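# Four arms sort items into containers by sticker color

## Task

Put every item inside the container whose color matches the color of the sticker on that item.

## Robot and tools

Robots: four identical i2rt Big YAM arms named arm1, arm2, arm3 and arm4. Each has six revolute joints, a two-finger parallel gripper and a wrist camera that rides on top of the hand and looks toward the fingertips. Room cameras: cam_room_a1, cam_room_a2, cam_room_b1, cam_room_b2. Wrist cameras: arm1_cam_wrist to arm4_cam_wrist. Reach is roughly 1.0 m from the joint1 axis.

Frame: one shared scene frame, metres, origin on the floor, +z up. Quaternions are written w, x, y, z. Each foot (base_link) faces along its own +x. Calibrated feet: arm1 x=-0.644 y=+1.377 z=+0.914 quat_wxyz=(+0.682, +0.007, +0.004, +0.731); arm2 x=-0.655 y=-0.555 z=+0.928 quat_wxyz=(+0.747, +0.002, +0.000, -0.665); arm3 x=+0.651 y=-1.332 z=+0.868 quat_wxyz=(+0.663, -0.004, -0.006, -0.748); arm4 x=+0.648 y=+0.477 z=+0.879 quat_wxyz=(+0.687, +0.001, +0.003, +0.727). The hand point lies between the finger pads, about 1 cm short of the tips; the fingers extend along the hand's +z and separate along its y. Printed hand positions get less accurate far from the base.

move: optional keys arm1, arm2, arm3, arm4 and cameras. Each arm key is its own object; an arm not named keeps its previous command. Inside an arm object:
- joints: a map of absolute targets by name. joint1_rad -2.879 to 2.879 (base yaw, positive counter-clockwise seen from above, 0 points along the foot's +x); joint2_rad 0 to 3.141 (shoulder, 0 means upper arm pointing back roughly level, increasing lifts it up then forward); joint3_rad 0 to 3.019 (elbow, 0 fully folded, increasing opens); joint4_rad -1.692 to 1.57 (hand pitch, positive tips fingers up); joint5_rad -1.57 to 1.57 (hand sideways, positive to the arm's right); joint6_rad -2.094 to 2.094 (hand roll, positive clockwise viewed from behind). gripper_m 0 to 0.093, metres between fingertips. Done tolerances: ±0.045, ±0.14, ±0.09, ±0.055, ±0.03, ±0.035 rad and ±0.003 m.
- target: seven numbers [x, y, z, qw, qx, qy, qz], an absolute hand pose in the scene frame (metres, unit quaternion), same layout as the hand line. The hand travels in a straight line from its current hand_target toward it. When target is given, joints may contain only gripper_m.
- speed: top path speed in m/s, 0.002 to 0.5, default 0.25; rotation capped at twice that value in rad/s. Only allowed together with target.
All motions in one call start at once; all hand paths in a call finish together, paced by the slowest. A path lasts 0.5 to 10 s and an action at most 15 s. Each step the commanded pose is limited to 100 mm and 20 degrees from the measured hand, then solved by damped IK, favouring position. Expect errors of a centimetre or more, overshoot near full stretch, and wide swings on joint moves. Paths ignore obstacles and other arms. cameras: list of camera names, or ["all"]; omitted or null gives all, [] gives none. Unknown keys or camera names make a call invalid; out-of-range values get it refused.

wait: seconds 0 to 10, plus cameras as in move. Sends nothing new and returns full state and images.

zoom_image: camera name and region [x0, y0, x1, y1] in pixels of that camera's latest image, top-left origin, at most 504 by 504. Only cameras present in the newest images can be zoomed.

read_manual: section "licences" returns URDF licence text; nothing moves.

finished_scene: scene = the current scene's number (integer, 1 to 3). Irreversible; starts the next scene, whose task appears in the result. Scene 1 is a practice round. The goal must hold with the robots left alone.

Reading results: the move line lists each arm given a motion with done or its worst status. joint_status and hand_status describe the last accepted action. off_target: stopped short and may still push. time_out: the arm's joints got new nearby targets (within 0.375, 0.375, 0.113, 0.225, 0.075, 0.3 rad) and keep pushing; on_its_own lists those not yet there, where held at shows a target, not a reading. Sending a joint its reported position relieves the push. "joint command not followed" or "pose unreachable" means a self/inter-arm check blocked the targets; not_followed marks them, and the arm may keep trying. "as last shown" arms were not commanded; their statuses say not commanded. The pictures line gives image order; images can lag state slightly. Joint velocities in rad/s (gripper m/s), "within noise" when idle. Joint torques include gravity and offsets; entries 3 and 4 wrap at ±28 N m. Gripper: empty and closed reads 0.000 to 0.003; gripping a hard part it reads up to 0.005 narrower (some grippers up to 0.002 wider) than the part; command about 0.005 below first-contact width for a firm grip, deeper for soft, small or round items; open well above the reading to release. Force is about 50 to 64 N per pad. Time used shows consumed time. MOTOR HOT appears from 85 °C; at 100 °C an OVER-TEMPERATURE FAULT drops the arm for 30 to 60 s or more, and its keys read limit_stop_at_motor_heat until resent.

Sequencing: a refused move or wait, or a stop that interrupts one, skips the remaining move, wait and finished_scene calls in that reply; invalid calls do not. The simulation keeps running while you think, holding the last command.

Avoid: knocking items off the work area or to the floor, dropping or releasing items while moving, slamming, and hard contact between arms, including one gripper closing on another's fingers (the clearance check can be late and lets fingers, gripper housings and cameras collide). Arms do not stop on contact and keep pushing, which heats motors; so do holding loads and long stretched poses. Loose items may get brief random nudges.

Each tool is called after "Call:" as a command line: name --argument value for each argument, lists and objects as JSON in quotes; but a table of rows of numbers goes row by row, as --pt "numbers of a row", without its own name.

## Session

Call:
move --arm1 '{"joints": {"joint1_rad": 1.676, "joint2_rad": 1.141, "joint3_rad": 1.12, "joint4_rad": -0.86, "joint5_rad": 0, "joint6_rad": 0}}' --arm2 '{"joints": {"joint1_rad": -1.338, "joint2_rad": 1.141, "joint3_rad": 1.12, "joint4_rad": -0.86, "joint5_rad": 0, "joint6_rad": 0}}' --arm3 '{"joints": {"joint1_rad": 1.691, "joint2_rad": 1.141, "joint3_rad": 1.096, "joint4_rad": -0.89, "joint5_rad": 0, "joint6_rad": 0}}' --arm4 '{"joints": {"joint1_rad": -1.6274, "joint2_rad": 1.141, "joint3_rad": 1.096, "joint4_rad": -0.89, "joint5_rad": 0, "joint6_rad": 0}}'

Scene clock: 1.90 s.
Joint torques (N m): arm1=[-1.73 -7.36 13.44 1.88 0.08 -0.08] | arm2=[0.91 -10.23 13.64 2.32 -0.06 0.2] | arm3=[1.61 -8.29 10.88 1.22 0.13 -0.12] | arm4=[0.97 -9.7 11.48 1.33 0.06 -0.08]
Motor temperatures (°C): arm1=[20 24 29 23 21 21 21] | arm2=[23 24 28 22 22 20 23] | arm3=[24 24 24 23 24 23 23] | arm4=[22 22 27 22 24 21 24]
Heat: arm1: hottest joint3_rad 29 °C; arm2: hottest joint3_rad 28 °C; arm3: hottest joint1_rad 24 °C; arm4: hottest joint3_rad 27 °C.
move: arm1 done; arm2 done; arm3 done; arm4 done
Joint velocities: within noise
arm1.joint_positions: joint1_rad=+1.677 joint2_rad=+1.158 joint3_rad=+1.100 joint4_rad=-0.872 joint5_rad=-0.002 joint6_rad=+0.007 gripper_m=+0.09400
arm1.joint_status: all done
arm1.hand: x=-1.0927 y=+1.2968 z=+1.2062 quat_wxyz=(+0.028, +0.943, +0.080, -0.321) (m; scene frame)
arm1.hand_target: x=-1.0962 y=+1.2966 z=+1.2262 quat_wxyz=(+0.028, +0.935, +0.082, -0.344) (m; scene frame)
arm1.hand_status: not commanded
arm2.joint_positions: joint1_rad=-1.340 joint2_rad=+1.144 joint3_rad=+1.096 joint4_rad=-0.868 joint5_rad=+0.001 joint6_rad=-0.013 gripper_m=+0.09397
arm2.joint_status: all done
arm2.hand: x=-1.0866 y=-0.7116 z=+1.2167 quat_wxyz=(-0.052, -0.932, -0.170, +0.316) (m; scene frame)
arm2.hand_target: x=-1.0919 y=-0.7148 z=+1.2323 quat_wxyz=(-0.057, -0.927, -0.164, +0.332) (m; scene frame)
arm2.hand_status: not commanded
arm3.joint_positions: joint1_rad=+1.686 joint2_rad=+1.133 joint3_rad=+1.080 joint4_rad=-0.891 joint5_rad=-0.002 joint6_rad=+0.007 gripper_m=+0.09398
arm3.joint_status: all done
arm3.hand: x=+1.0992 y=-1.3303 z=+1.1511 quat_wxyz=(-0.309, -0.003, -0.951, +0.005) (m; scene frame)
arm3.hand_target: x=+1.1041 y=-1.3284 z=+1.1560 quat_wxyz=(-0.313, +0.002, -0.950, +0.007) (m; scene frame)
arm3.hand_status: not commanded
arm4.joint_positions: joint1_rad=-1.632 joint2_rad=+1.149 joint3_rad=+1.062 joint4_rad=-0.902 joint5_rad=+0.001 joint6_rad=+0.014 gripper_m=+0.09398
arm4.joint_status: all done
arm4.hand: x=+1.0936 y=+0.4755 z=+1.1421 quat_wxyz=(-0.284, -0.009, -0.959, +0.001) (m; scene frame)
arm4.hand_target: x=+1.1026 y=+0.4777 z=+1.1648 quat_wxyz=(-0.310, +0.000, -0.951, +0.002) (m; scene frame)
arm4.hand_status: not commanded
pictures: arm1_cam_wrist, arm2_cam_wrist, arm3_cam_wrist, arm4_cam_wrist, cam_room_a1, cam_room_a2, cam_room_b1, cam_room_b2
Images, in order (width x height): arm1_cam_wrist 672x504, arm2_cam_wrist 672x504, arm3_cam_wrist 672x504, arm4_cam_wrist 672x504, cam_room_a1 672x504, cam_room_a2 672x504, cam_room_b1 672x504, cam_room_b2 672x504.

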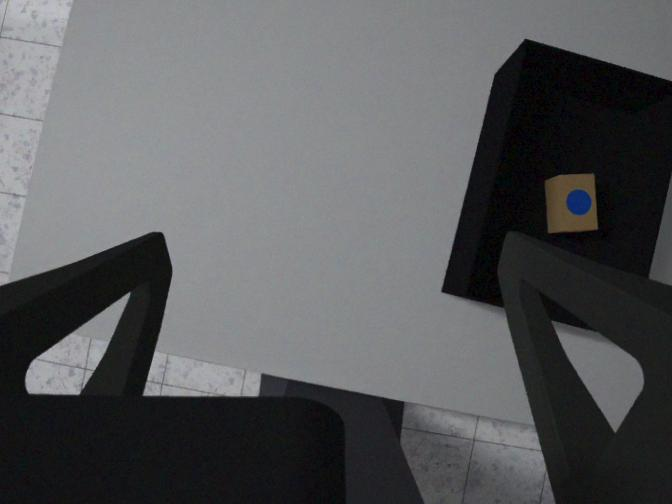

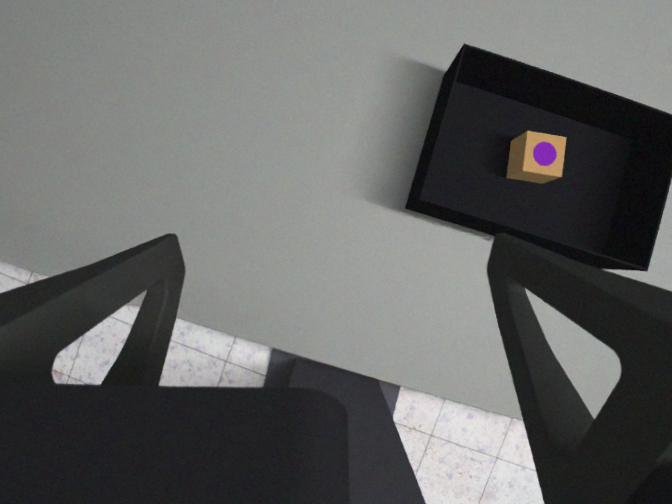

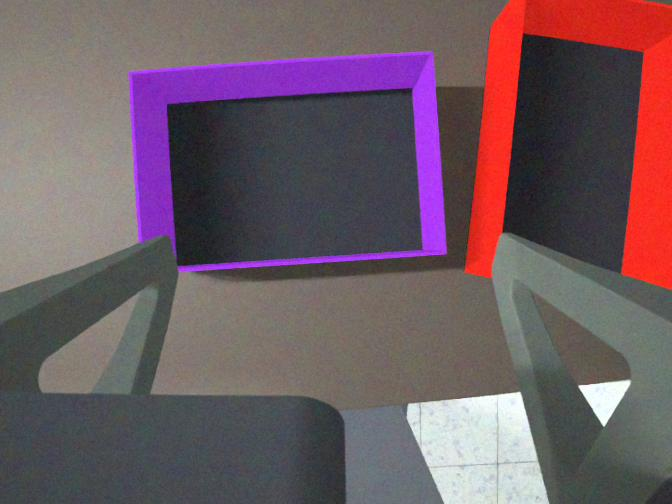

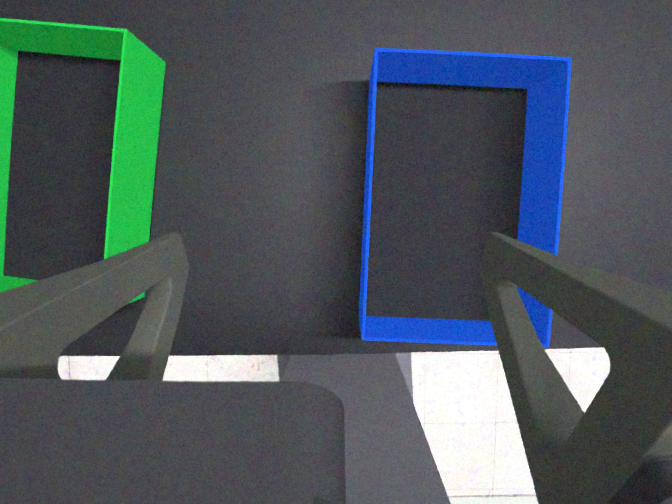

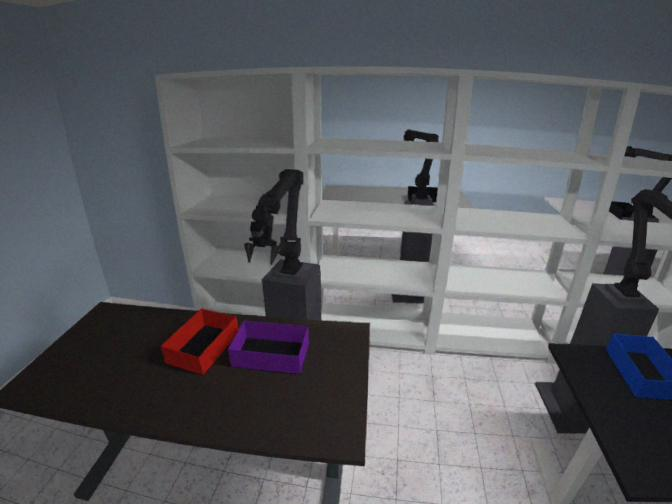

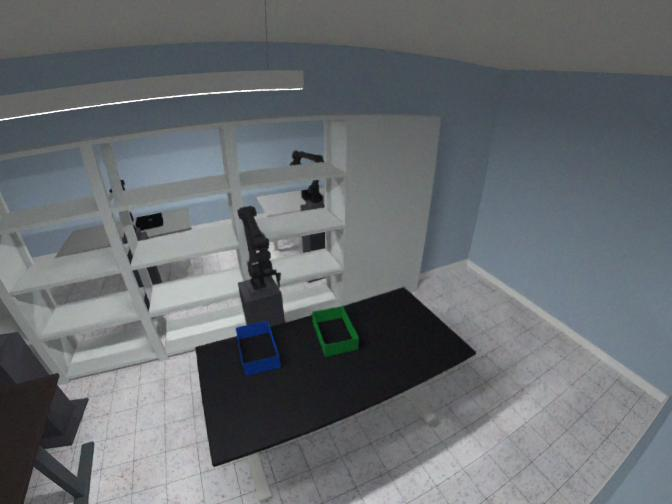

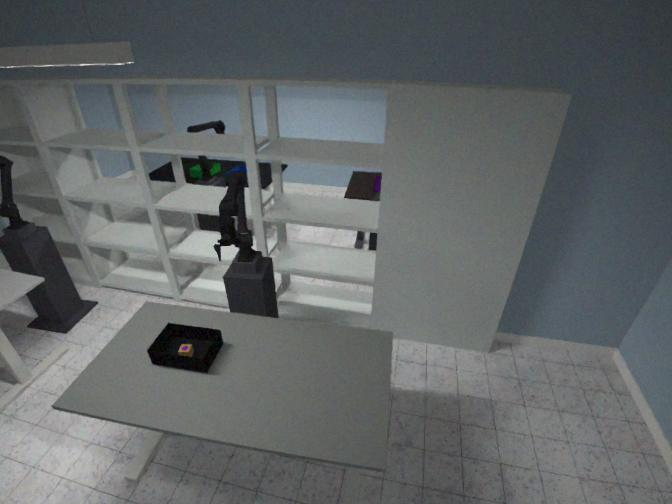

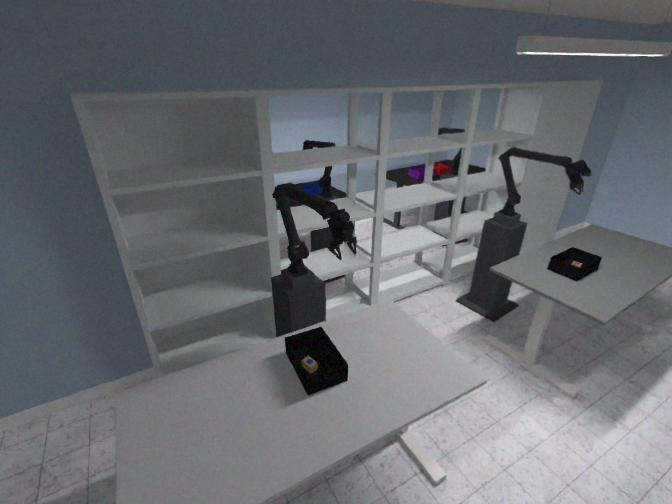

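Call:
move --arm1 '{"target": [-1.213, 1.592, 0.88, -0.0264, -0.9690, -0.1190, 0.2148], "joints": {"gripper_m": 0.075}, "speed": 0.4}' --arm2 '{"target": [-1.309, -0.4987, 0.88, -0.0207, -0.9718, -0.0935, 0.2154], "speed": 0.4}' --arm3 '{"joints": {"joint1_rad": -1.988, "joint2_rad": 0.916, "joint3_rad": 0.946, "joint4_rad": -1.077, "joint5_rad": 0, "joint6_rad": 0}}' --arm4 '{"joints": {"joint1_rad": 0.906, "joint2_rad": 0.916, "joint3_rad": 0.946, "joint4_rad": -1.077, "joint5_rad": 0, "joint6_rad": 0}}' --cameras '["arm1_cam_wrist", "arm2_cam_wrist"]'

Scene clock: 21.70 s.
Joint torques (N m): arm1=[-1.38 -15.21 12.19 1.02 -0.26 -0.06] | arm2=[1.08 -20.42 12.36 1.74 -0.27 -0.09] | arm3=[0.73 -6.12 9.54 0.7 -0.09 -0.1] | arm4=[0.73 -4.48 9.62 0.43 0.1 -0.07]
Motor temperatures (°C): arm1=[20 24 31 23 21 21 21] | arm2=[23 25 32 22 22 20 23] | arm3=[24 24 26 23 24 23 23] | arm4=[22 23 33 22 24 21 24]
Heat: arm1: hottest joint3_rad 31 °C; arm2: hottest joint3_rad 32 °C; arm3: hottest joint3_rad 26 °C; arm4: hottest joint3_rad 33 °C.
move: arm1 off_target; arm2 off_target; arm3 done; arm4 done
Joint velocities: within noise
arm1.joint_positions: joint1_rad=+1.064 joint2_rad=+2.021 joint3_rad=+1.224 joint4_rad=-0.499 joint5_rad=-0.262 joint6_rad=-0.624 gripper_m=+0.07506
arm1.joint_status: all done
arm1.hand: x=-1.1885 y=+1.5833 z=+0.8608 quat_wxyz=(+0.041, +0.975, +0.110, -0.190) (m; scene frame)
arm1.hand_target: x=-1.2118 y=+1.5915 z=+0.8808 quat_wxyz=(+0.026, +0.969, +0.119, -0.215) (m; scene frame)
arm1.hand_status: off_target (0.032 m and 3.5 deg from the pose sent, 0.456 m and 13.3 deg at the start)
arm2.joint_positions: joint1_rad=-1.812 joint2_rad=+2.073 joint3_rad=+1.323 joint4_rad=-0.443 joint5_rad=-0.130 joint6_rad=-0.268 gripper_m=+0.09397
arm2.joint_status: not commanded
arm2.hand: x=-1.2860 y=-0.4982 z=+0.8694 quat_wxyz=(-0.025, -0.977, -0.083, +0.195) (m; scene frame)
arm2.hand_target: x=-1.3079 y=-0.4988 z=+0.8806 quat_wxyz=(-0.021, -0.972, -0.093, +0.216) (m; scene frame)
arm2.hand_status: off_target (0.025 m and 2.7 deg from the pose sent, 0.456 m and 15.6 deg at the start)
arm3.joint_positions: joint1_rad=-1.979 joint2_rad=+0.921 joint3_rad=+0.945 joint4_rad=-1.070 joint5_rad=+0.002 joint6_rad=+0.005 gripper_m=+0.09403
arm3.joint_status: all done
arm3.hand: x=+0.3474 y=-1.1496 z=+1.1340 quat_wxyz=(+0.062, -0.932, +0.257, +0.248) (m; scene frame)
arm3.hand_target: x=+0.3504 y=-1.1483 z=+1.1355 quat_wxyz=(+0.063, -0.932, +0.258, +0.247) (m; scene frame)
arm3.hand_status: not commanded
arm4.joint_positions: joint1_rad=+0.907 joint2_rad=+0.911 joint3_rad=+0.938 joint4_rad=-1.066 joint5_rad=-0.001 joint6_rad=+0.012 gripper_m=+0.09402
arm4.joint_status: all done
arm4.hand: x=+0.3623 y=+0.6782 z=+1.1495 quat_wxyz=(-0.074, +0.918, -0.295, -0.253) (m; scene frame)
arm4.hand_target: x=+0.3623 y=+0.6785 z=+1.1508 quat_wxyz=(-0.075, +0.921, -0.290, -0.249) (m; scene frame)
arm4.hand_status: not commanded
pictures: arm1_cam_wrist, arm2_cam_wrist
Images, in order (width x height): arm1_cam_wrist 672x504, arm2_cam_wrist 672x504.

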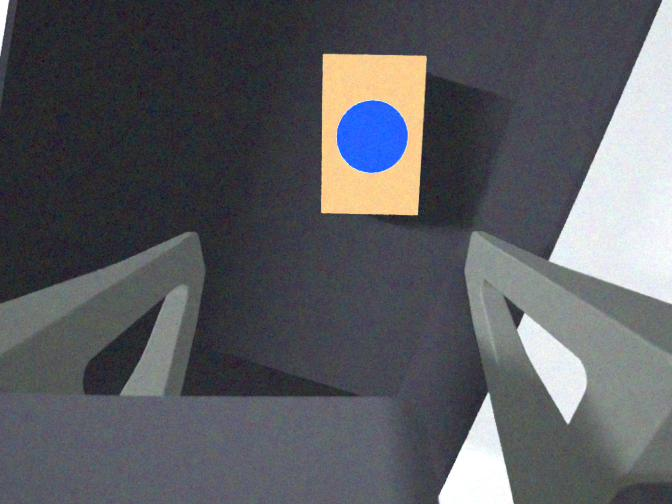

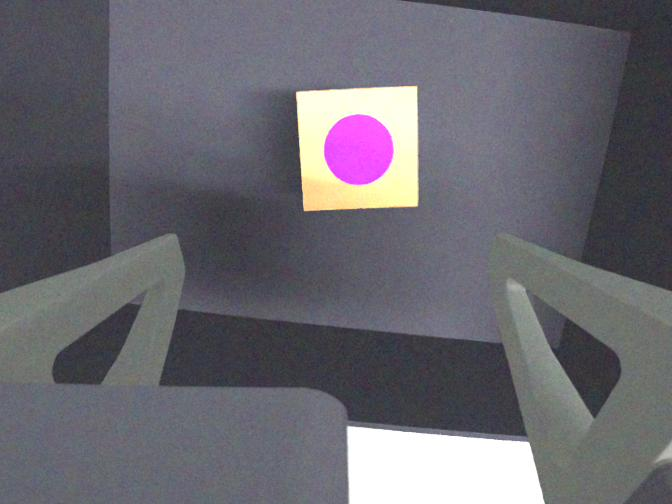

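Call:
move --arm1 '{"target": [-1.258, 1.600, 0.748, -0.0264, -0.9690, -0.1190, 0.2148], "speed": 0.25}' --arm2 '{"target": [-1.350, -0.495, 0.750, -0.0207, -0.9718, -0.0935, 0.2154], "speed": 0.25}' --cameras '["arm1_cam_wrist", "arm2_cam_wrist"]'

Scene clock: 31.17 s.
Joint torques (N m): arm1=[-1.61 -18.2 10.06 1.24 -0.13 0.12] | arm2=[1.32 -22.59 10.74 2.13 -0.28 -0.03] | arm3=[0.62 -5.95 9.51 0.7 -0.08 -0.11] | arm4=[0.85 -5.07 9.69 0.47 0.1 -0.08]
Motor temperatures (°C): arm1=[20 24 32 23 21 21 21] | arm2=[23 25 32 22 22 20 23] | arm3=[24 24 26 23 24 23 23] | arm4=[22 22 34 22 24 21 24]
Heat: arm1: hottest joint3_rad 32 °C; arm2: hottest joint3_rad 32 °C; arm3: hottest joint3_rad 26 °C; arm4: hottest joint3_rad 34 °C.
move: arm1 off_target; arm2 off_target
Joint velocities: within noise
arm1.joint_positions: joint1_rad=+1.086 joint2_rad=+2.346 joint3_rad=+1.396 joint4_rad=-0.333 joint5_rad=-0.260 joint6_rad=-0.623 gripper_m=+0.07502
arm1.joint_status: not commanded
arm1.hand: x=-1.2365 y=+1.5904 z=+0.7361 quat_wxyz=(+0.039, +0.973, +0.120, -0.194) (m; scene frame)
arm1.hand_target: x=-1.2571 y=+1.5997 z=+0.7487 quat_wxyz=(+0.026, +0.969, +0.119, -0.215) (m; scene frame)
arm1.hand_status: off_target (0.026 m and 2.8 deg from the pose sent, 0.134 m and 3.5 deg at the start)
arm2.joint_positions: joint1_rad=-1.812 joint2_rad=+2.385 joint3_rad=+1.504 joint4_rad=-0.309 joint5_rad=-0.129 joint6_rad=-0.270 gripper_m=+0.09397
arm2.joint_status: not commanded
arm2.hand: x=-1.3301 y=-0.4925 z=+0.7467 quat_wxyz=(-0.024, -0.977, -0.084, +0.197) (m; scene frame)
arm2.hand_target: x=-1.3492 y=-0.4951 z=+0.7508 quat_wxyz=(-0.021, -0.972, -0.093, +0.215) (m; scene frame)
arm2.hand_status: off_target (0.020 m and 2.5 deg from the pose sent, 0.136 m and 2.7 deg at the start)
arm3, arm4: as last shown
pictures: arm1_cam_wrist, arm2_cam_wrist
Images, in order (width x height): arm1_cam_wrist 672x504, arm2_cam_wrist 672x504.

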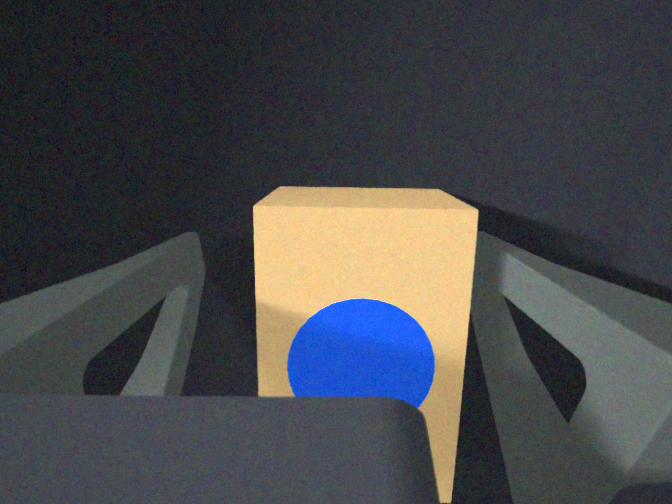

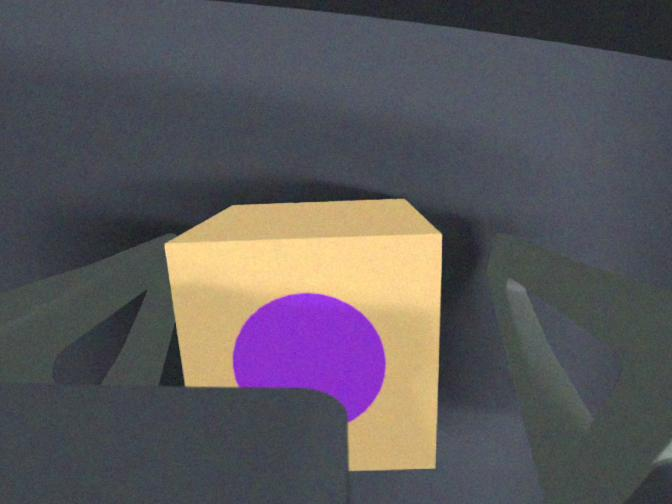

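Call:
move --arm1 '{"joints": {"gripper_m": 0.035}}' --arm2 '{"joints": {"gripper_m": 0.042}}' --cameras '[]'

Call:
move --arm1 '{"target": [-1.23, 1.585, 0.97, -0.0264, -0.9690, -0.1190, 0.2148], "speed": 0.4}' --arm2 '{"target": [-1.32, -0.495, 0.97, -0.0207, -0.9718, -0.0935, 0.2154], "speed": 0.4}' --cameras '[]'

Call:
move --arm1 '{"joints": {"joint1_rad": -2.247, "joint2_rad": 0.915, "joint3_rad": 0.854, "joint4_rad": -1.073, "joint5_rad": 0, "joint6_rad": 0}}' --arm2 '{"joints": {"joint1_rad": 0.920, "joint2_rad": 0.915, "joint3_rad": 0.854, "joint4_rad": -1.073, "joint5_rad": 0, "joint6_rad": 0}}' --cameras '["arm1_cam_wrist", "arm2_cam_wrist"]'

Call:
move --arm1 '{"target": [0.010, 0.921, 1.12, 0.2065, 0.2919, 0.9316, -0.0647], "speed": 0.4}' --arm2 '{"target": [0.003, -0.945, 1.12, 0.2087, 0.2576, 0.9417, -0.0571], "speed": 0.4}' --cameras '["arm1_cam_wrist", "arm2_cam_wrist"]'

Scene clock: 43.20 s.
Joint torques (N m): arm1=[-2.26 -18.37 10.11 1.28 -0.16 0.16] | arm2=[1.2 -22.89 10.76 2.13 -0.26 -0.03] | arm3=[0.79 -5.95 9.48 0.7 -0.08 -0.1] | arm4=[0.67 -4.78 9.63 0.51 0.1 -0.06]
Motor temperatures (°C): arm1=[20 25 33 23 21 21 21] | arm2=[23 25 33 22 22 20 23] | arm3=[24 24 27 23 24 23 23] | arm4=[22 22 35 22 24 21 24]
Heat: arm1: hottest joint3_rad 33 °C; arm2: hottest joint3_rad 33 °C; arm3: hottest joint3_rad 27 °C; arm4: hottest joint3_rad 35 °C.
move: arm1 off_target; arm2 off_target
Joint velocities: within noise
arm1.joint_positions: joint1_rad=+1.086 joint2_rad=+2.346 joint3_rad=+1.396 joint4_rad=-0.333 joint5_rad=-0.259 joint6_rad=-0.622 gripper_m=+0.04379
arm1.joint_status: gripper_m off_target (ended at +0.04382, target +0.03500)
arm1.hand: x=-1.2366 y=+1.5905 z=+0.7362 quat_wxyz=(+0.038, +0.973, +0.120, -0.194) (m; scene frame)
arm1.hand_target: x=-1.2571 y=+1.5996 z=+0.7488 quat_wxyz=(+0.027, +0.969, +0.119, -0.215) (m; scene frame)
arm1.hand_status: not commanded
arm2.joint_positions: joint1_rad=-1.812 joint2_rad=+2.385 joint3_rad=+1.504 joint4_rad=-0.308 joint5_rad=-0.130 joint6_rad=-0.270 gripper_m=+0.05306
arm2.joint_status: gripper_m off_target (ended at +0.05308, target +0.04200)
arm2.hand: x=-1.3302 y=-0.4926 z=+0.7468 quat_wxyz=(-0.024, -0.976, -0.084, +0.197) (m; scene frame)
arm2.hand_target: x=-1.3492 y=-0.4951 z=+0.7508 quat_wxyz=(-0.021, -0.972, -0.093, +0.216) (m; scene frame)
arm2.hand_status: not commanded
arm3, arm4: as last shown
pictures: none
No camera images: "cameras" was empty.

Scene clock: 44.63 s.
Joint torques (N m): arm1=[-0.67 -14.56 12.4 0.61 -0.11 0.1] | arm2=[0.62 -19.49 10.56 1.14 -0.3 -0.06] | arm3=[0.73 -6.07 9.51 0.66 -0.08 -0.11] | arm4=[0.91 -4.72 9.52 0.44 0.09 -0.07]
Motor temperatures (°C): arm1=[20 25 33 23 21 21 21] | arm2=[23 25 33 22 22 20 23] | arm3=[24 24 27 23 24 23 23] | arm4=[22 22 35 22 24 21 24]
Heat: arm1: hottest joint3_rad 33 °C; arm2: hottest joint3_rad 33 °C; arm3: hottest joint3_rad 27 °C; arm4: hottest joint3_rad 35 °C.
move: arm1 off_target; arm2 off_target
Joint velocities: within noise
arm1.joint_positions: joint1_rad=+1.086 joint2_rad=+1.901 joint3_rad=+1.350 joint4_rad=-0.694 joint5_rad=-0.258 joint6_rad=-0.617 gripper_m=+0.04379
arm1.joint_status: not commanded
arm1.hand: x=-1.2195 y=+1.5842 z=+0.9624 quat_wxyz=(+0.029, +0.970, +0.119, -0.210) (m; scene frame)
arm1.hand_target: x=-1.2297 y=+1.5848 z=+0.9700 quat_wxyz=(+0.026, +0.969, +0.119, -0.215) (m; scene frame)
arm1.hand_status: off_target (0.013 m and 0.7 deg from the pose sent, 0.234 m and 2.8 deg at the start)
arm2.joint_positions: joint1_rad=-1.812 joint2_rad=+1.952 joint3_rad=+1.464 joint4_rad=-0.633 joint5_rad=-0.132 joint6_rad=-0.274 gripper_m=+0.05306
arm2.joint_status: not commanded
arm2.hand: x=-1.3220 y=-0.4948 z=+0.9844 quat_wxyz=(-0.018, -0.969, -0.088, +0.230) (m; scene frame)
arm2.hand_target: x=-1.3197 y=-0.4950 z=+0.9701 quat_wxyz=(-0.021, -0.972, -0.093, +0.215) (m; scene frame)
arm2.hand_status: off_target (0.015 m and 1.8 deg from the pose sent, 0.224 m and 2.4 deg at the start)
arm3, arm4: as last shown
pictures: none
No camera images: "cameras" was empty.

Scene clock: 47.10 s.
Joint torques (N m): arm1=[-1.32 -3.78 11.08 0.88 -0.01 0.11] | arm2=[0.85 -6.71 10.4 1.13 0.14 0.22] | arm3=[0.73 -5.89 9.52 0.68 -0.08 -0.11] | arm4=[1.08 -5.01 9.58 0.49 0.11 -0.06]
Motor temperatures (°C): arm1=[20 25 33 23 21 21 21] | arm2=[23 25 33 22 22 20 23] | arm3=[24 24 27 23 24 23 23] | arm4=[22 22 36 22 24 21 24]
Heat: arm1: hottest joint3_rad 33 °C; arm2: hottest joint3_rad 33 °C; arm3: hottest joint3_rad 27 °C; arm4: hottest joint3_rad 36 °C.
move: arm1 done; arm2 done
Joint velocities: within noise
arm1.joint_positions: joint1_rad=-2.243 joint2_rad=+0.928 joint3_rad=+0.855 joint4_rad=-1.063 joint5_rad=+0.002 joint6_rad=-0.007 gripper_m=+0.04385
arm1.joint_status: all done
arm1.hand: x=-0.3660 y=+1.1867 z=+1.1324 quat_wxyz=(-0.197, -0.287, -0.935, +0.067) (m; scene frame)
arm1.hand_target: x=-0.3695 y=+1.1879 z=+1.1354 quat_wxyz=(-0.199, -0.292, -0.933, +0.066) (m; scene frame)
arm1.hand_status: not commanded
arm2.joint_positions: joint1_rad=+0.919 joint2_rad=+0.924 joint3_rad=+0.866 joint4_rad=-1.060 joint5_rad=-0.004 joint6_rad=-0.015 gripper_m=+0.05309
arm2.joint_status: all done
arm2.hand: x=-0.3659 y=-0.7275 z=+1.1583 quat_wxyz=(-0.217, -0.251, -0.942, +0.057) (m; scene frame)
arm2.hand_target: x=-0.3715 y=-0.7242 z=+1.1542 quat_wxyz=(-0.210, -0.258, -0.942, +0.055) (m; scene frame)
arm2.hand_status: not commanded
arm3, arm4: as last shown
pictures: arm1_cam_wrist, arm2_cam_wrist
Images, in order (width x height): arm1_cam_wrist 672x504, arm2_cam_wrist 672x504.

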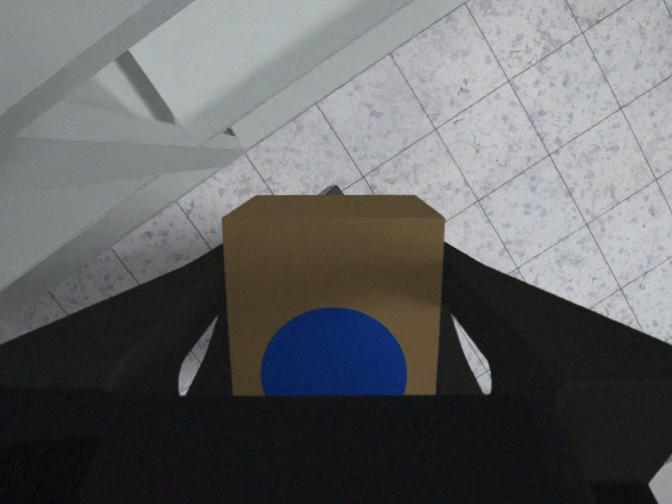

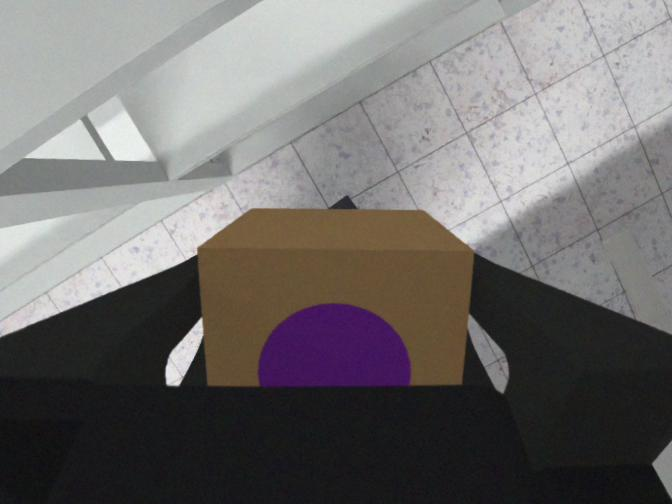

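Scene clock: 49.33 s.
Joint torques (N m): arm1=[-2.55 -21.54 17.4 0.72 -0.05 0.06] | arm2=[1.14 -23.36 16.75 1.01 0.14 0.22] | arm3=[0.67 -6.01 9.55 0.73 -0.07 -0.1] | arm4=[0.91 -4.95 9.57 0.44 0.1 -0.07]
Motor temperatures (°C): arm1=[20 25 33 23 21 21 21] | arm2=[23 25 33 22 22 20 23] | arm3=[24 24 27 23 24 23 23] | arm4=[22 22 36 22 24 21 24]
Heat: arm1: hottest joint3_rad 33 °C; arm2: hottest joint3_rad 33 °C; arm3: hottest joint3_rad 27 °C; arm4: hottest joint3_rad 36 °C.
move: arm1 off_target; arm2 off_target
Joint velocities: within noise
arm1.joint_positions: joint1_rad=-2.243 joint2_rad=+2.223 joint3_rad=+2.284 joint4_rad=-1.236 joint5_rad=-0.006 joint6_rad=-0.007 gripper_m=+0.04385
arm1.joint_status: not commanded
arm1.hand: x=+0.0030 y=+0.9337 z=+1.0896 quat_wxyz=(-0.181, -0.288, -0.939, +0.057) (m; scene frame)
arm1.hand_target: x=+0.0083 y=+0.9221 z=+1.1199 quat_wxyz=(-0.207, -0.292, -0.932, +0.065) (m; scene frame)
arm1.hand_status: off_target (0.034 m and 3.2 deg from the pose sent, 0.461 m and 1.3 deg at the start)
arm2.joint_positions: joint1_rad=+0.919 joint2_rad=+2.102 joint3_rad=+2.043 joint4_rad=-1.111 joint5_rad=+0.000 joint6_rad=-0.015 gripper_m=+0.05309
arm2.joint_status: not commanded
arm2.hand: x=-0.0109 y=-0.9385 z=+1.1021 quat_wxyz=(-0.192, -0.252, -0.947, +0.052) (m; scene frame)
arm2.hand_target: x=+0.0019 y=-0.9441 z=+1.1200 quat_wxyz=(-0.210, -0.257, -0.942, +0.057) (m; scene frame)
arm2.hand_status: off_target (0.024 m and 2.1 deg from the pose sent, 0.430 m and 1.2 deg at the start)
arm3, arm4: as last shown
pictures: arm1_cam_wrist, arm2_cam_wrist
Images, in order (width x height): arm1_cam_wrist 672x504, arm2_cam_wrist 672x504.

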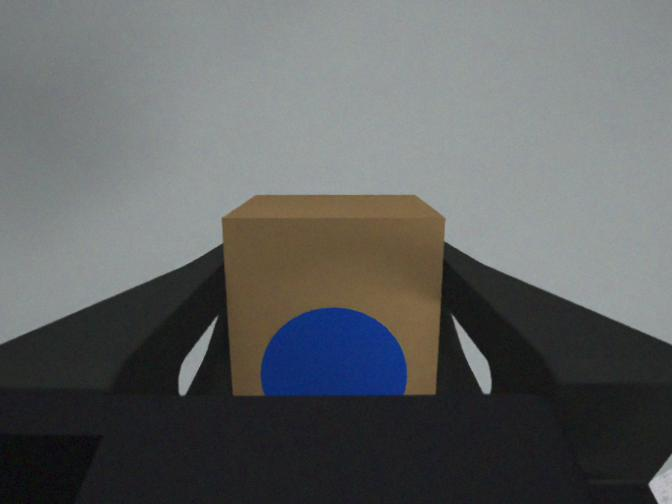

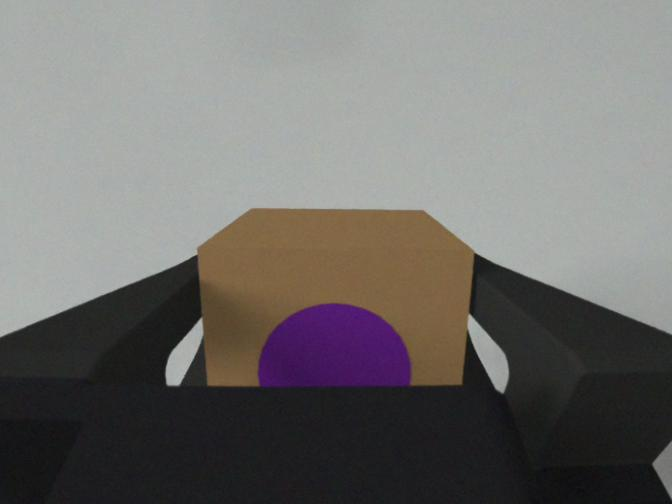

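Call:
move --arm1 '{"target": [0.010, 0.921, 1.000, 0.2065, 0.2919, 0.9316, -0.0647], "speed": 0.12}' --arm2 '{"target": [0.003, -0.945, 0.985, 0.2087, 0.2576, 0.9417, -0.0571], "speed": 0.12}' --cameras '["arm1_cam_wrist", "arm2_cam_wrist"]'

Scene clock: 60.20 s.
Joint torques (N m): arm1=[-2.73 -20.42 11.55 1.68 -0.01 0.08] | arm2=[0.97 -21.95 9.74 2.39 0.15 0.19] | arm3=[0.56 -5.83 9.52 0.72 -0.09 -0.1] | arm4=[0.62 -4.66 9.68 0.5 0.11 -0.08]
Motor temperatures (°C): arm1=[20 26 34 23 21 21 22] | arm2=[23 27 36 22 22 20 23] | arm3=[24 24 27 23 24 23 23] | arm4=[22 22 37 22 24 21 24]
Heat: arm1: hottest joint3_rad 34 °C; arm2: hottest joint3_rad 36 °C; arm3: hottest joint3_rad 27 °C; arm4: hottest joint3_rad 37 °C.
move: arm1 off_target; arm2 off_target
Joint velocities: within noise
arm1.joint_positions: joint1_rad=-2.243 joint2_rad=+2.234 joint3_rad=+2.076 joint4_rad=-0.967 joint5_rad=-0.007 joint6_rad=-0.007 gripper_m=+0.04385
arm1.joint_status: not commanded
arm1.hand: x=+0.0101 y=+0.9281 z=+1.0077 quat_wxyz=(-0.204, -0.286, -0.934, +0.064) (m; scene frame)
arm1.hand_target: x=+0.0098 y=+0.9211 z=+1.0000 quat_wxyz=(-0.206, -0.292, -0.932, +0.065) (m; scene frame)
arm1.hand_status: off_target (0.011 m and 0.8 deg from the pose sent, 0.091 m and 3.2 deg at the start)
arm2.joint_positions: joint1_rad=+0.919 joint2_rad=+2.152 joint3_rad=+1.887 joint4_rad=-0.835 joint5_rad=+0.000 joint6_rad=-0.013 gripper_m=+0.05309
arm2.joint_status: not commanded
arm2.hand: x=+0.0039 y=-0.9470 z=+1.0188 quat_wxyz=(-0.225, -0.251, -0.939, +0.061) (m; scene frame)
arm2.hand_target: x=+0.0019 y=-0.9442 z=+0.9856 quat_wxyz=(-0.209, -0.258, -0.942, +0.057) (m; scene frame)
arm2.hand_status: off_target (0.034 m and 2.1 deg from the pose sent, 0.118 m and 2.1 deg at the start)
arm3, arm4: as last shown
pictures: arm1_cam_wrist, arm2_cam_wrist
Images, in order (width x height): arm1_cam_wrist 672x504, arm2_cam_wrist 672x504.

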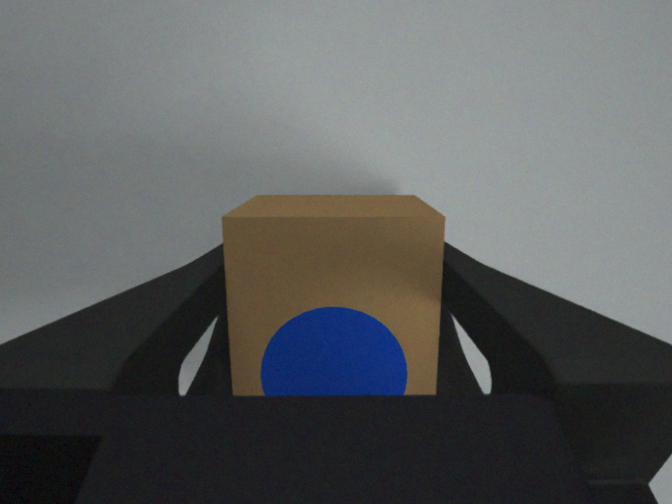

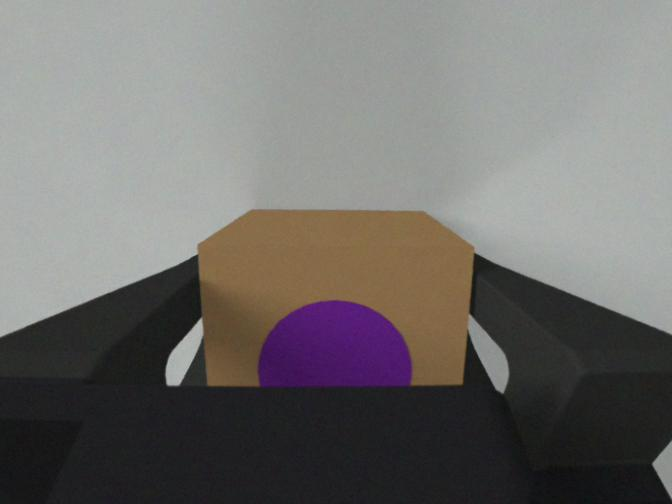

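Call:
move --arm1 '{"joints": {"gripper_m": 0.075}}' --arm2 '{"joints": {"gripper_m": 0.085}}' --cameras '[]'

Call:
move --arm1 '{"target": [-0.045, 0.961, 1.14, 0.2065, 0.2919, 0.9316, -0.0647], "speed": 0.3}' --arm2 '{"target": [-0.052, -0.912, 1.14, 0.2087, 0.2576, 0.9417, -0.0571], "speed": 0.3}' --cameras '[]'

Call:
move --arm1 '{"target": [-0.35, 1.173, 1.14, 0.2065, 0.2919, 0.9316, -0.0647], "speed": 0.4}' --arm2 '{"target": [-0.35, -0.736, 1.14, 0.2087, 0.2576, 0.9417, -0.0571], "speed": 0.4}' --arm3 '{"target": [0.0045, -0.946, 1.10, 0.0687, -0.9312, 0.2565, 0.2495], "speed": 0.4}' --arm4 '{"target": [0.0275, 0.940, 1.10, 0.0774, -0.9217, 0.2888, 0.2470], "speed": 0.4}' --cameras '["arm3_cam_wrist", "arm4_cam_wrist"]'

Scene clock: 70.43 s.
Joint torques (N m): arm1=[-2.78 -20.19 11.38 1.62 -0.02 0.12] | arm2=[1.08 -22.07 9.74 2.4 0.14 0.19] | arm3=[0.85 -6.01 9.51 0.7 -0.09 -0.11] | arm4=[0.62 -4.48 9.74 0.54 0.11 -0.08]
Motor temperatures (°C): arm1=[20 26 34 23 21 21 22] | arm2=[23 26 35 22 22 20 24] | arm3=[24 24 28 23 24 23 23] | arm4=[22 22 37 22 24 21 24]
Heat: arm1: hottest joint3_rad 34 °C; arm2: hottest joint3_rad 35 °C; arm3: hottest joint3_rad 28 °C; arm4: hottest joint3_rad 37 °C.
move: arm1 done; arm2 done
Joint velocities: within noise
arm1.joint_positions: joint1_rad=-2.243 joint2_rad=+2.235 joint3_rad=+2.076 joint4_rad=-0.967 joint5_rad=-0.007 joint6_rad=-0.007 gripper_m=+0.07496
arm1.joint_status: all done
arm1.hand: x=+0.0101 y=+0.9282 z=+1.0074 quat_wxyz=(-0.204, -0.286, -0.934, +0.064) (m; scene frame)
arm1.hand_target: x=+0.0098 y=+0.9211 z=+1.0000 quat_wxyz=(-0.206, -0.292, -0.932, +0.065) (m; scene frame)
arm1.hand_status: not commanded
arm2.joint_positions: joint1_rad=+0.919 joint2_rad=+2.153 joint3_rad=+1.887 joint4_rad=-0.835 joint5_rad=+0.000 joint6_rad=-0.013 gripper_m=+0.08493
arm2.joint_status: all done
arm2.hand: x=+0.0039 y=-0.9470 z=+1.0179 quat_wxyz=(-0.225, -0.252, -0.939, +0.061) (m; scene frame)
arm2.hand_target: x=+0.0019 y=-0.9442 z=+0.9855 quat_wxyz=(-0.208, -0.257, -0.942, +0.057) (m; scene frame)
arm2.hand_status: not commanded
arm3, arm4: as last shown
pictures: none
No camera images: "cameras" was empty.

Scene clock: 71.80 s.
Joint torques (N m): arm1=[-2.78 -17.38 12.3 0.59 -0.01 0.12] | arm2=[1.2 -19.6 12.21 1.1 0.15 0.19] | arm3=[0.62 -5.89 9.54 0.68 -0.08 -0.1] | arm4=[0.79 -4.78 9.72 0.47 0.11 -0.08]
Motor temperatures (°C): arm1=[20 26 34 23 21 21 22] | arm2=[23 26 35 22 22 20 24] | arm3=[24 24 28 23 24 23 23] | arm4=[22 22 37 22 24 21 24]
Heat: arm1: hottest joint3_rad 34 °C; arm2: hottest joint3_rad 35 °C; arm3: hottest joint3_rad 28 °C; arm4: hottest joint3_rad 37 °C.
move: arm1 done; arm2 off_target
Joint velocities: within noise
arm1.joint_positions: joint1_rad=-2.243 joint2_rad=+1.974 joint3_rad=+1.997 joint4_rad=-1.130 joint5_rad=-0.007 joint6_rad=-0.004 gripper_m=+0.07496
arm1.joint_status: not commanded
arm1.hand: x=-0.0430 y=+0.9659 z=+1.1448 quat_wxyz=(-0.213, -0.286, -0.932, +0.067) (m; scene frame)
arm1.hand_target: x=-0.0451 y=+0.9610 z=+1.1401 quat_wxyz=(-0.207, -0.292, -0.932, +0.065) (m; scene frame)
arm1.hand_status: done (0.007 m and 1.0 deg from the pose sent, 0.147 m and 0.8 deg at the start)
arm2.joint_positions: joint1_rad=+0.919 joint2_rad=+1.893 joint3_rad=+1.836 joint4_rad=-1.047 joint5_rad=+0.001 joint6_rad=-0.011 gripper_m=+0.08493
arm2.joint_status: not commanded
arm2.hand: x=-0.0552 y=-0.9127 z=+1.1550 quat_wxyz=(-0.223, -0.252, -0.940, +0.061) (m; scene frame)
arm2.hand_target: x=-0.0523 y=-0.9117 z=+1.1400 quat_wxyz=(-0.209, -0.258, -0.942, +0.057) (m; scene frame)
arm2.hand_status: off_target (0.015 m and 1.9 deg from the pose sent, 0.139 m and 2.0 deg at the start)
arm3.joint_positions: joint1_rad=-1.979 joint2_rad=+0.921 joint3_rad=+0.945 joint4_rad=-1.070 joint5_rad=+0.002 joint6_rad=+0.005 gripper_m=+0.09403
arm3.joint_status: not commanded
arm3.hand: x=+0.3474 y=-1.1496 z=+1.1340 quat_wxyz=(+0.062, -0.932, +0.257, +0.248) (m; scene frame)
arm3.hand_target: x=+0.3504 y=-1.1483 z=+1.1355 quat_wxyz=(+0.063, -0.932, +0.258, +0.247) (m; scene frame)
arm3.hand_status: not commanded
arm4.joint_positions: joint1_rad=+0.907 joint2_rad=+0.911 joint3_rad=+0.938 joint4_rad=-1.066 joint5_rad=-0.001 joint6_rad=+0.012 gripper_m=+0.09402
arm4.joint_status: not commanded
arm4.hand: x=+0.3623 y=+0.6782 z=+1.1495 quat_wxyz=(-0.074, +0.918, -0.295, -0.253) (m; scene frame)
arm4.hand_target: x=+0.3623 y=+0.6785 z=+1.1508 quat_wxyz=(-0.075, +0.921, -0.290, -0.249) (m; scene frame)
arm4.hand_status: not commanded
pictures: none
No camera images: "cameras" was empty.

Scene clock: 73.83 s.
Joint torques (N m): arm1=[-2.67 -2.9 11.79 0.64 -0.05 0.05] | arm2=[1.38 -5.89 10.4 1.13 0.15 0.19] | arm3=[1.38 -24.64 14.01 0.54 0.12 -0.09] | arm4=[0.38 -24.29 12.82 0.29 -0.07 -0.08]
Motor temperatures (°C): arm1=[20 26 34 23 21 21 22] | arm2=[23 26 35 22 22 20 24] | arm3=[24 24 28 23 24 23 23] | arm4=[22 22 38 22 24 21 24]
Heat: arm1: hottest joint3_rad 34 °C; arm2: hottest joint3_rad 35 °C; arm3: hottest joint3_rad 28 °C; arm4: hottest joint3_rad 38 °C.
move: arm1 done; arm2 off_target; arm3 off_target; arm4 off_target
Joint velocities: within noise
arm1.joint_positions: joint1_rad=-2.244 joint2_rad=+0.969 joint3_rad=+0.894 joint4_rad=-1.031 joint5_rad=-0.008 joint6_rad=-0.004 gripper_m=+0.07496
arm1.joint_status: not commanded
arm1.hand: x=-0.3477 y=+1.1760 z=+1.1417 quat_wxyz=(-0.213, -0.286, -0.932, +0.066) (m; scene frame)
arm1.hand_target: x=-0.3500 y=+1.1731 z=+1.1400 quat_wxyz=(-0.206, -0.292, -0.932, +0.065) (m; scene frame)
arm1.hand_status: done (0.004 m and 1.0 deg from the pose sent, 0.370 m and 1.0 deg at the start)
arm2.joint_positions: joint1_rad=+0.919 joint2_rad=+0.983 joint3_rad=+0.873 joint4_rad=-0.990 joint5_rad=+0.002 joint6_rad=-0.010 gripper_m=+0.08493
arm2.joint_status: not commanded
arm2.hand: x=-0.3467 y=-0.7400 z=+1.1503 quat_wxyz=(-0.225, -0.253, -0.939, +0.062) (m; scene frame)
arm2.hand_target: x=-0.3501 y=-0.7359 z=+1.1402 quat_wxyz=(-0.209, -0.257, -0.942, +0.057) (m; scene frame)
arm2.hand_status: off_target (0.012 m and 2.0 deg from the pose sent, 0.344 m and 1.9 deg at the start)
arm3.joint_positions: joint1_rad=-1.979 joint2_rad=+2.007 joint3_rad=+1.961 joint4_rad=-1.043 joint5_rad=+0.011 joint6_rad=+0.005 gripper_m=+0.09403
arm3.joint_status: not commanded
arm3.hand: x=+0.0142 y=-0.9538 z=+1.0710 quat_wxyz=(+0.061, -0.937, +0.259, +0.226) (m; scene frame)
arm3.hand_target: x=+0.0059 y=-0.9468 z=+1.1001 quat_wxyz=(+0.069, -0.931, +0.257, +0.250) (m; scene frame)
arm3.hand_status: off_target (0.032 m and 2.9 deg from the pose sent, 0.400 m and 0.8 deg at the start)
arm4.joint_positions: joint1_rad=+0.880 joint2_rad=+2.079 joint3_rad=+2.055 joint4_rad=-1.055 joint5_rad=-0.008 joint6_rad=-0.018 gripper_m=+0.09402
arm4.joint_status: not commanded
arm4.hand: x=+0.0333 y=+0.9294 z=+1.0826 quat_wxyz=(-0.072, +0.924, -0.294, -0.233) (m; scene frame)
arm4.hand_target: x=+0.0283 y=+0.9393 z=+1.1000 quat_wxyz=(-0.078, +0.922, -0.289, -0.248) (m; scene frame)
arm4.hand_status: off_target (0.021 m and 1.8 deg from the pose sent, 0.428 m and 1.1 deg at the start)
pictures: arm3_cam_wrist, arm4_cam_wrist
Images, in order (width x height): arm3_cam_wrist 672x504, arm4_cam_wrist 672x504.

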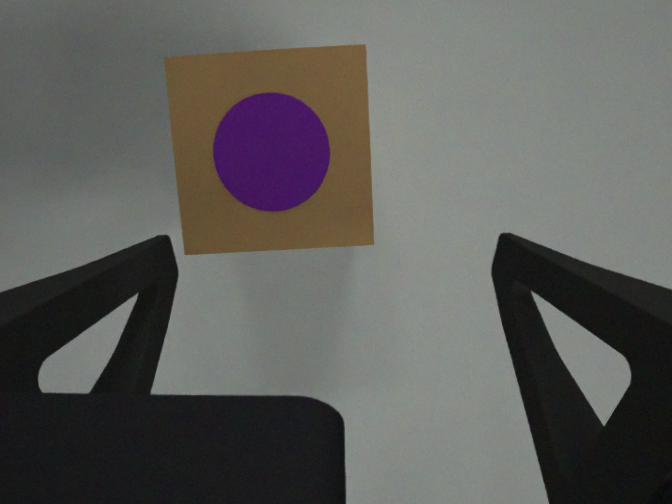

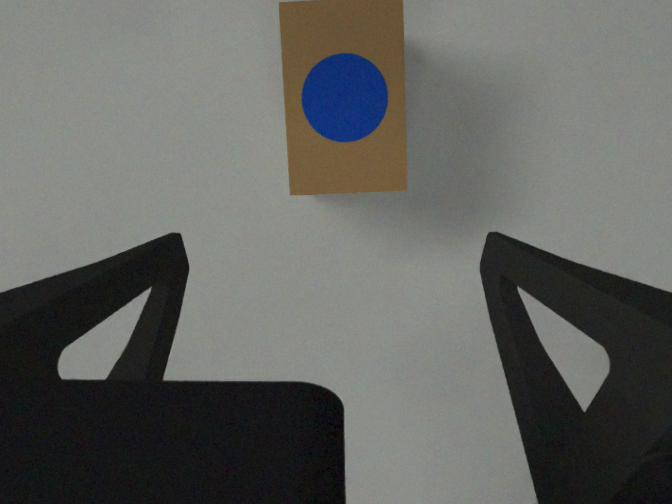

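Call:
move --arm3 '{"target": [-0.031, -0.9475, 1.028, 0.0687, -0.9312, 0.2565, 0.2495], "speed": 0.25}' --arm4 '{"target": [-0.015, 0.974, 0.992, 0.0774, -0.9217, 0.2888, 0.2470], "speed": 0.25}' --cameras '["arm3_cam_wrist", "arm4_cam_wrist"]'

Scene clock: 95.57 s.
Joint torques (N m): arm1=[-2.9 -2.14 11.52 0.76 -0.08 0.05] | arm2=[1.38 -5.89 10.4 1.13 0.15 0.19] | arm3=[2.37 -23.53 12.64 1.36 0.1 0] | arm4=[0.15 -22.48 11.63 1.09 -0.01 -0.04]
Motor temperatures (°C): arm1=[20 25 35 23 21 21 21] | arm2=[23 26 33 22 22 20 23] | arm3=[24 24 30 23 24 23 23] | arm4=[22 26 42 22 24 21 24]
Heat: arm1: hottest joint3_rad 35 °C; arm2: hottest joint3_rad 33 °C; arm3: hottest joint3_rad 30 °C; arm4: hottest joint3_rad 42 °C.
move: arm3 off_target; arm4 off_target
Joint velocities: within noise
arm1, arm2: as last shown
arm2.hand: x=-0.3468 y=-0.7400 z=+1.1503 quat_wxyz=(-0.225, -0.253, -0.939, +0.062) (m; scene frame)
arm2.hand_target: x=-0.3502 y=-0.7360 z=+1.1402 quat_wxyz=(-0.209, -0.257, -0.942, +0.057) (m; scene frame)
arm3.joint_positions: joint1_rad=-1.967 joint2_rad=+2.095 joint3_rad=+1.970 joint4_rad=-0.941 joint5_rad=+0.025 joint6_rad=+0.018 gripper_m=+0.09398
arm3.joint_status: not commanded
arm3.hand: x=-0.0145 y=-0.9457 z=+1.0227 quat_wxyz=(+0.067, -0.934, +0.260, +0.236) (m; scene frame)
arm3.hand_target: x=-0.0303 y=-0.9479 z=+1.0282 quat_wxyz=(+0.069, -0.931, +0.257, +0.250) (m; scene frame)
arm3.hand_status: off_target (0.017 m and 1.6 deg from the pose sent, 0.063 m and 2.9 deg at the start)
arm4.joint_positions: joint1_rad=+0.880 joint2_rad=+2.251 joint3_rad=+2.150 joint4_rad=-0.940 joint5_rad=-0.012 joint6_rad=-0.025 gripper_m=+0.09394
arm4.joint_status: not commanded
arm4.hand: x=-0.0107 y=+0.9605 z=+1.0120 quat_wxyz=(-0.077, +0.921, -0.289, -0.251) (m; scene frame)
arm4.hand_target: x=-0.0138 y=+0.9731 z=+0.9920 quat_wxyz=(-0.078, +0.922, -0.289, -0.247) (m; scene frame)
arm4.hand_status: off_target (0.024 m and 0.5 deg from the pose sent, 0.112 m and 1.8 deg at the start)
pictures: arm3_cam_wrist, arm4_cam_wrist
Images, in order (width x height): arm3_cam_wrist 672x504, arm4_cam_wrist 672x504.

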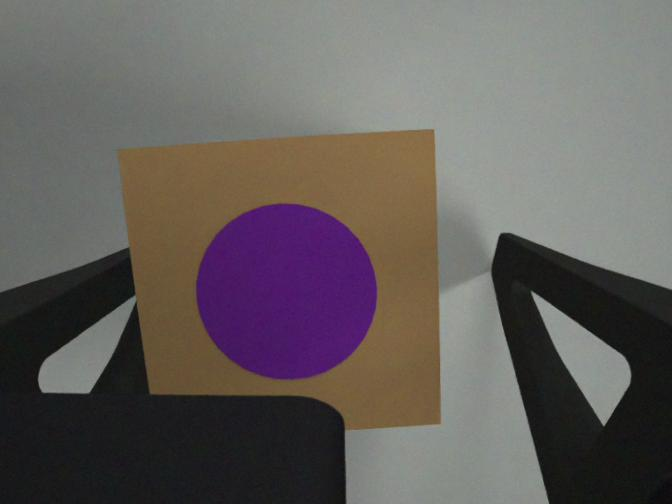

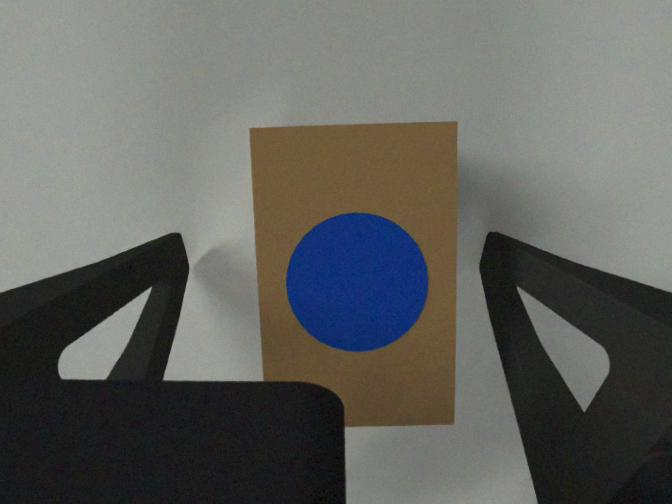

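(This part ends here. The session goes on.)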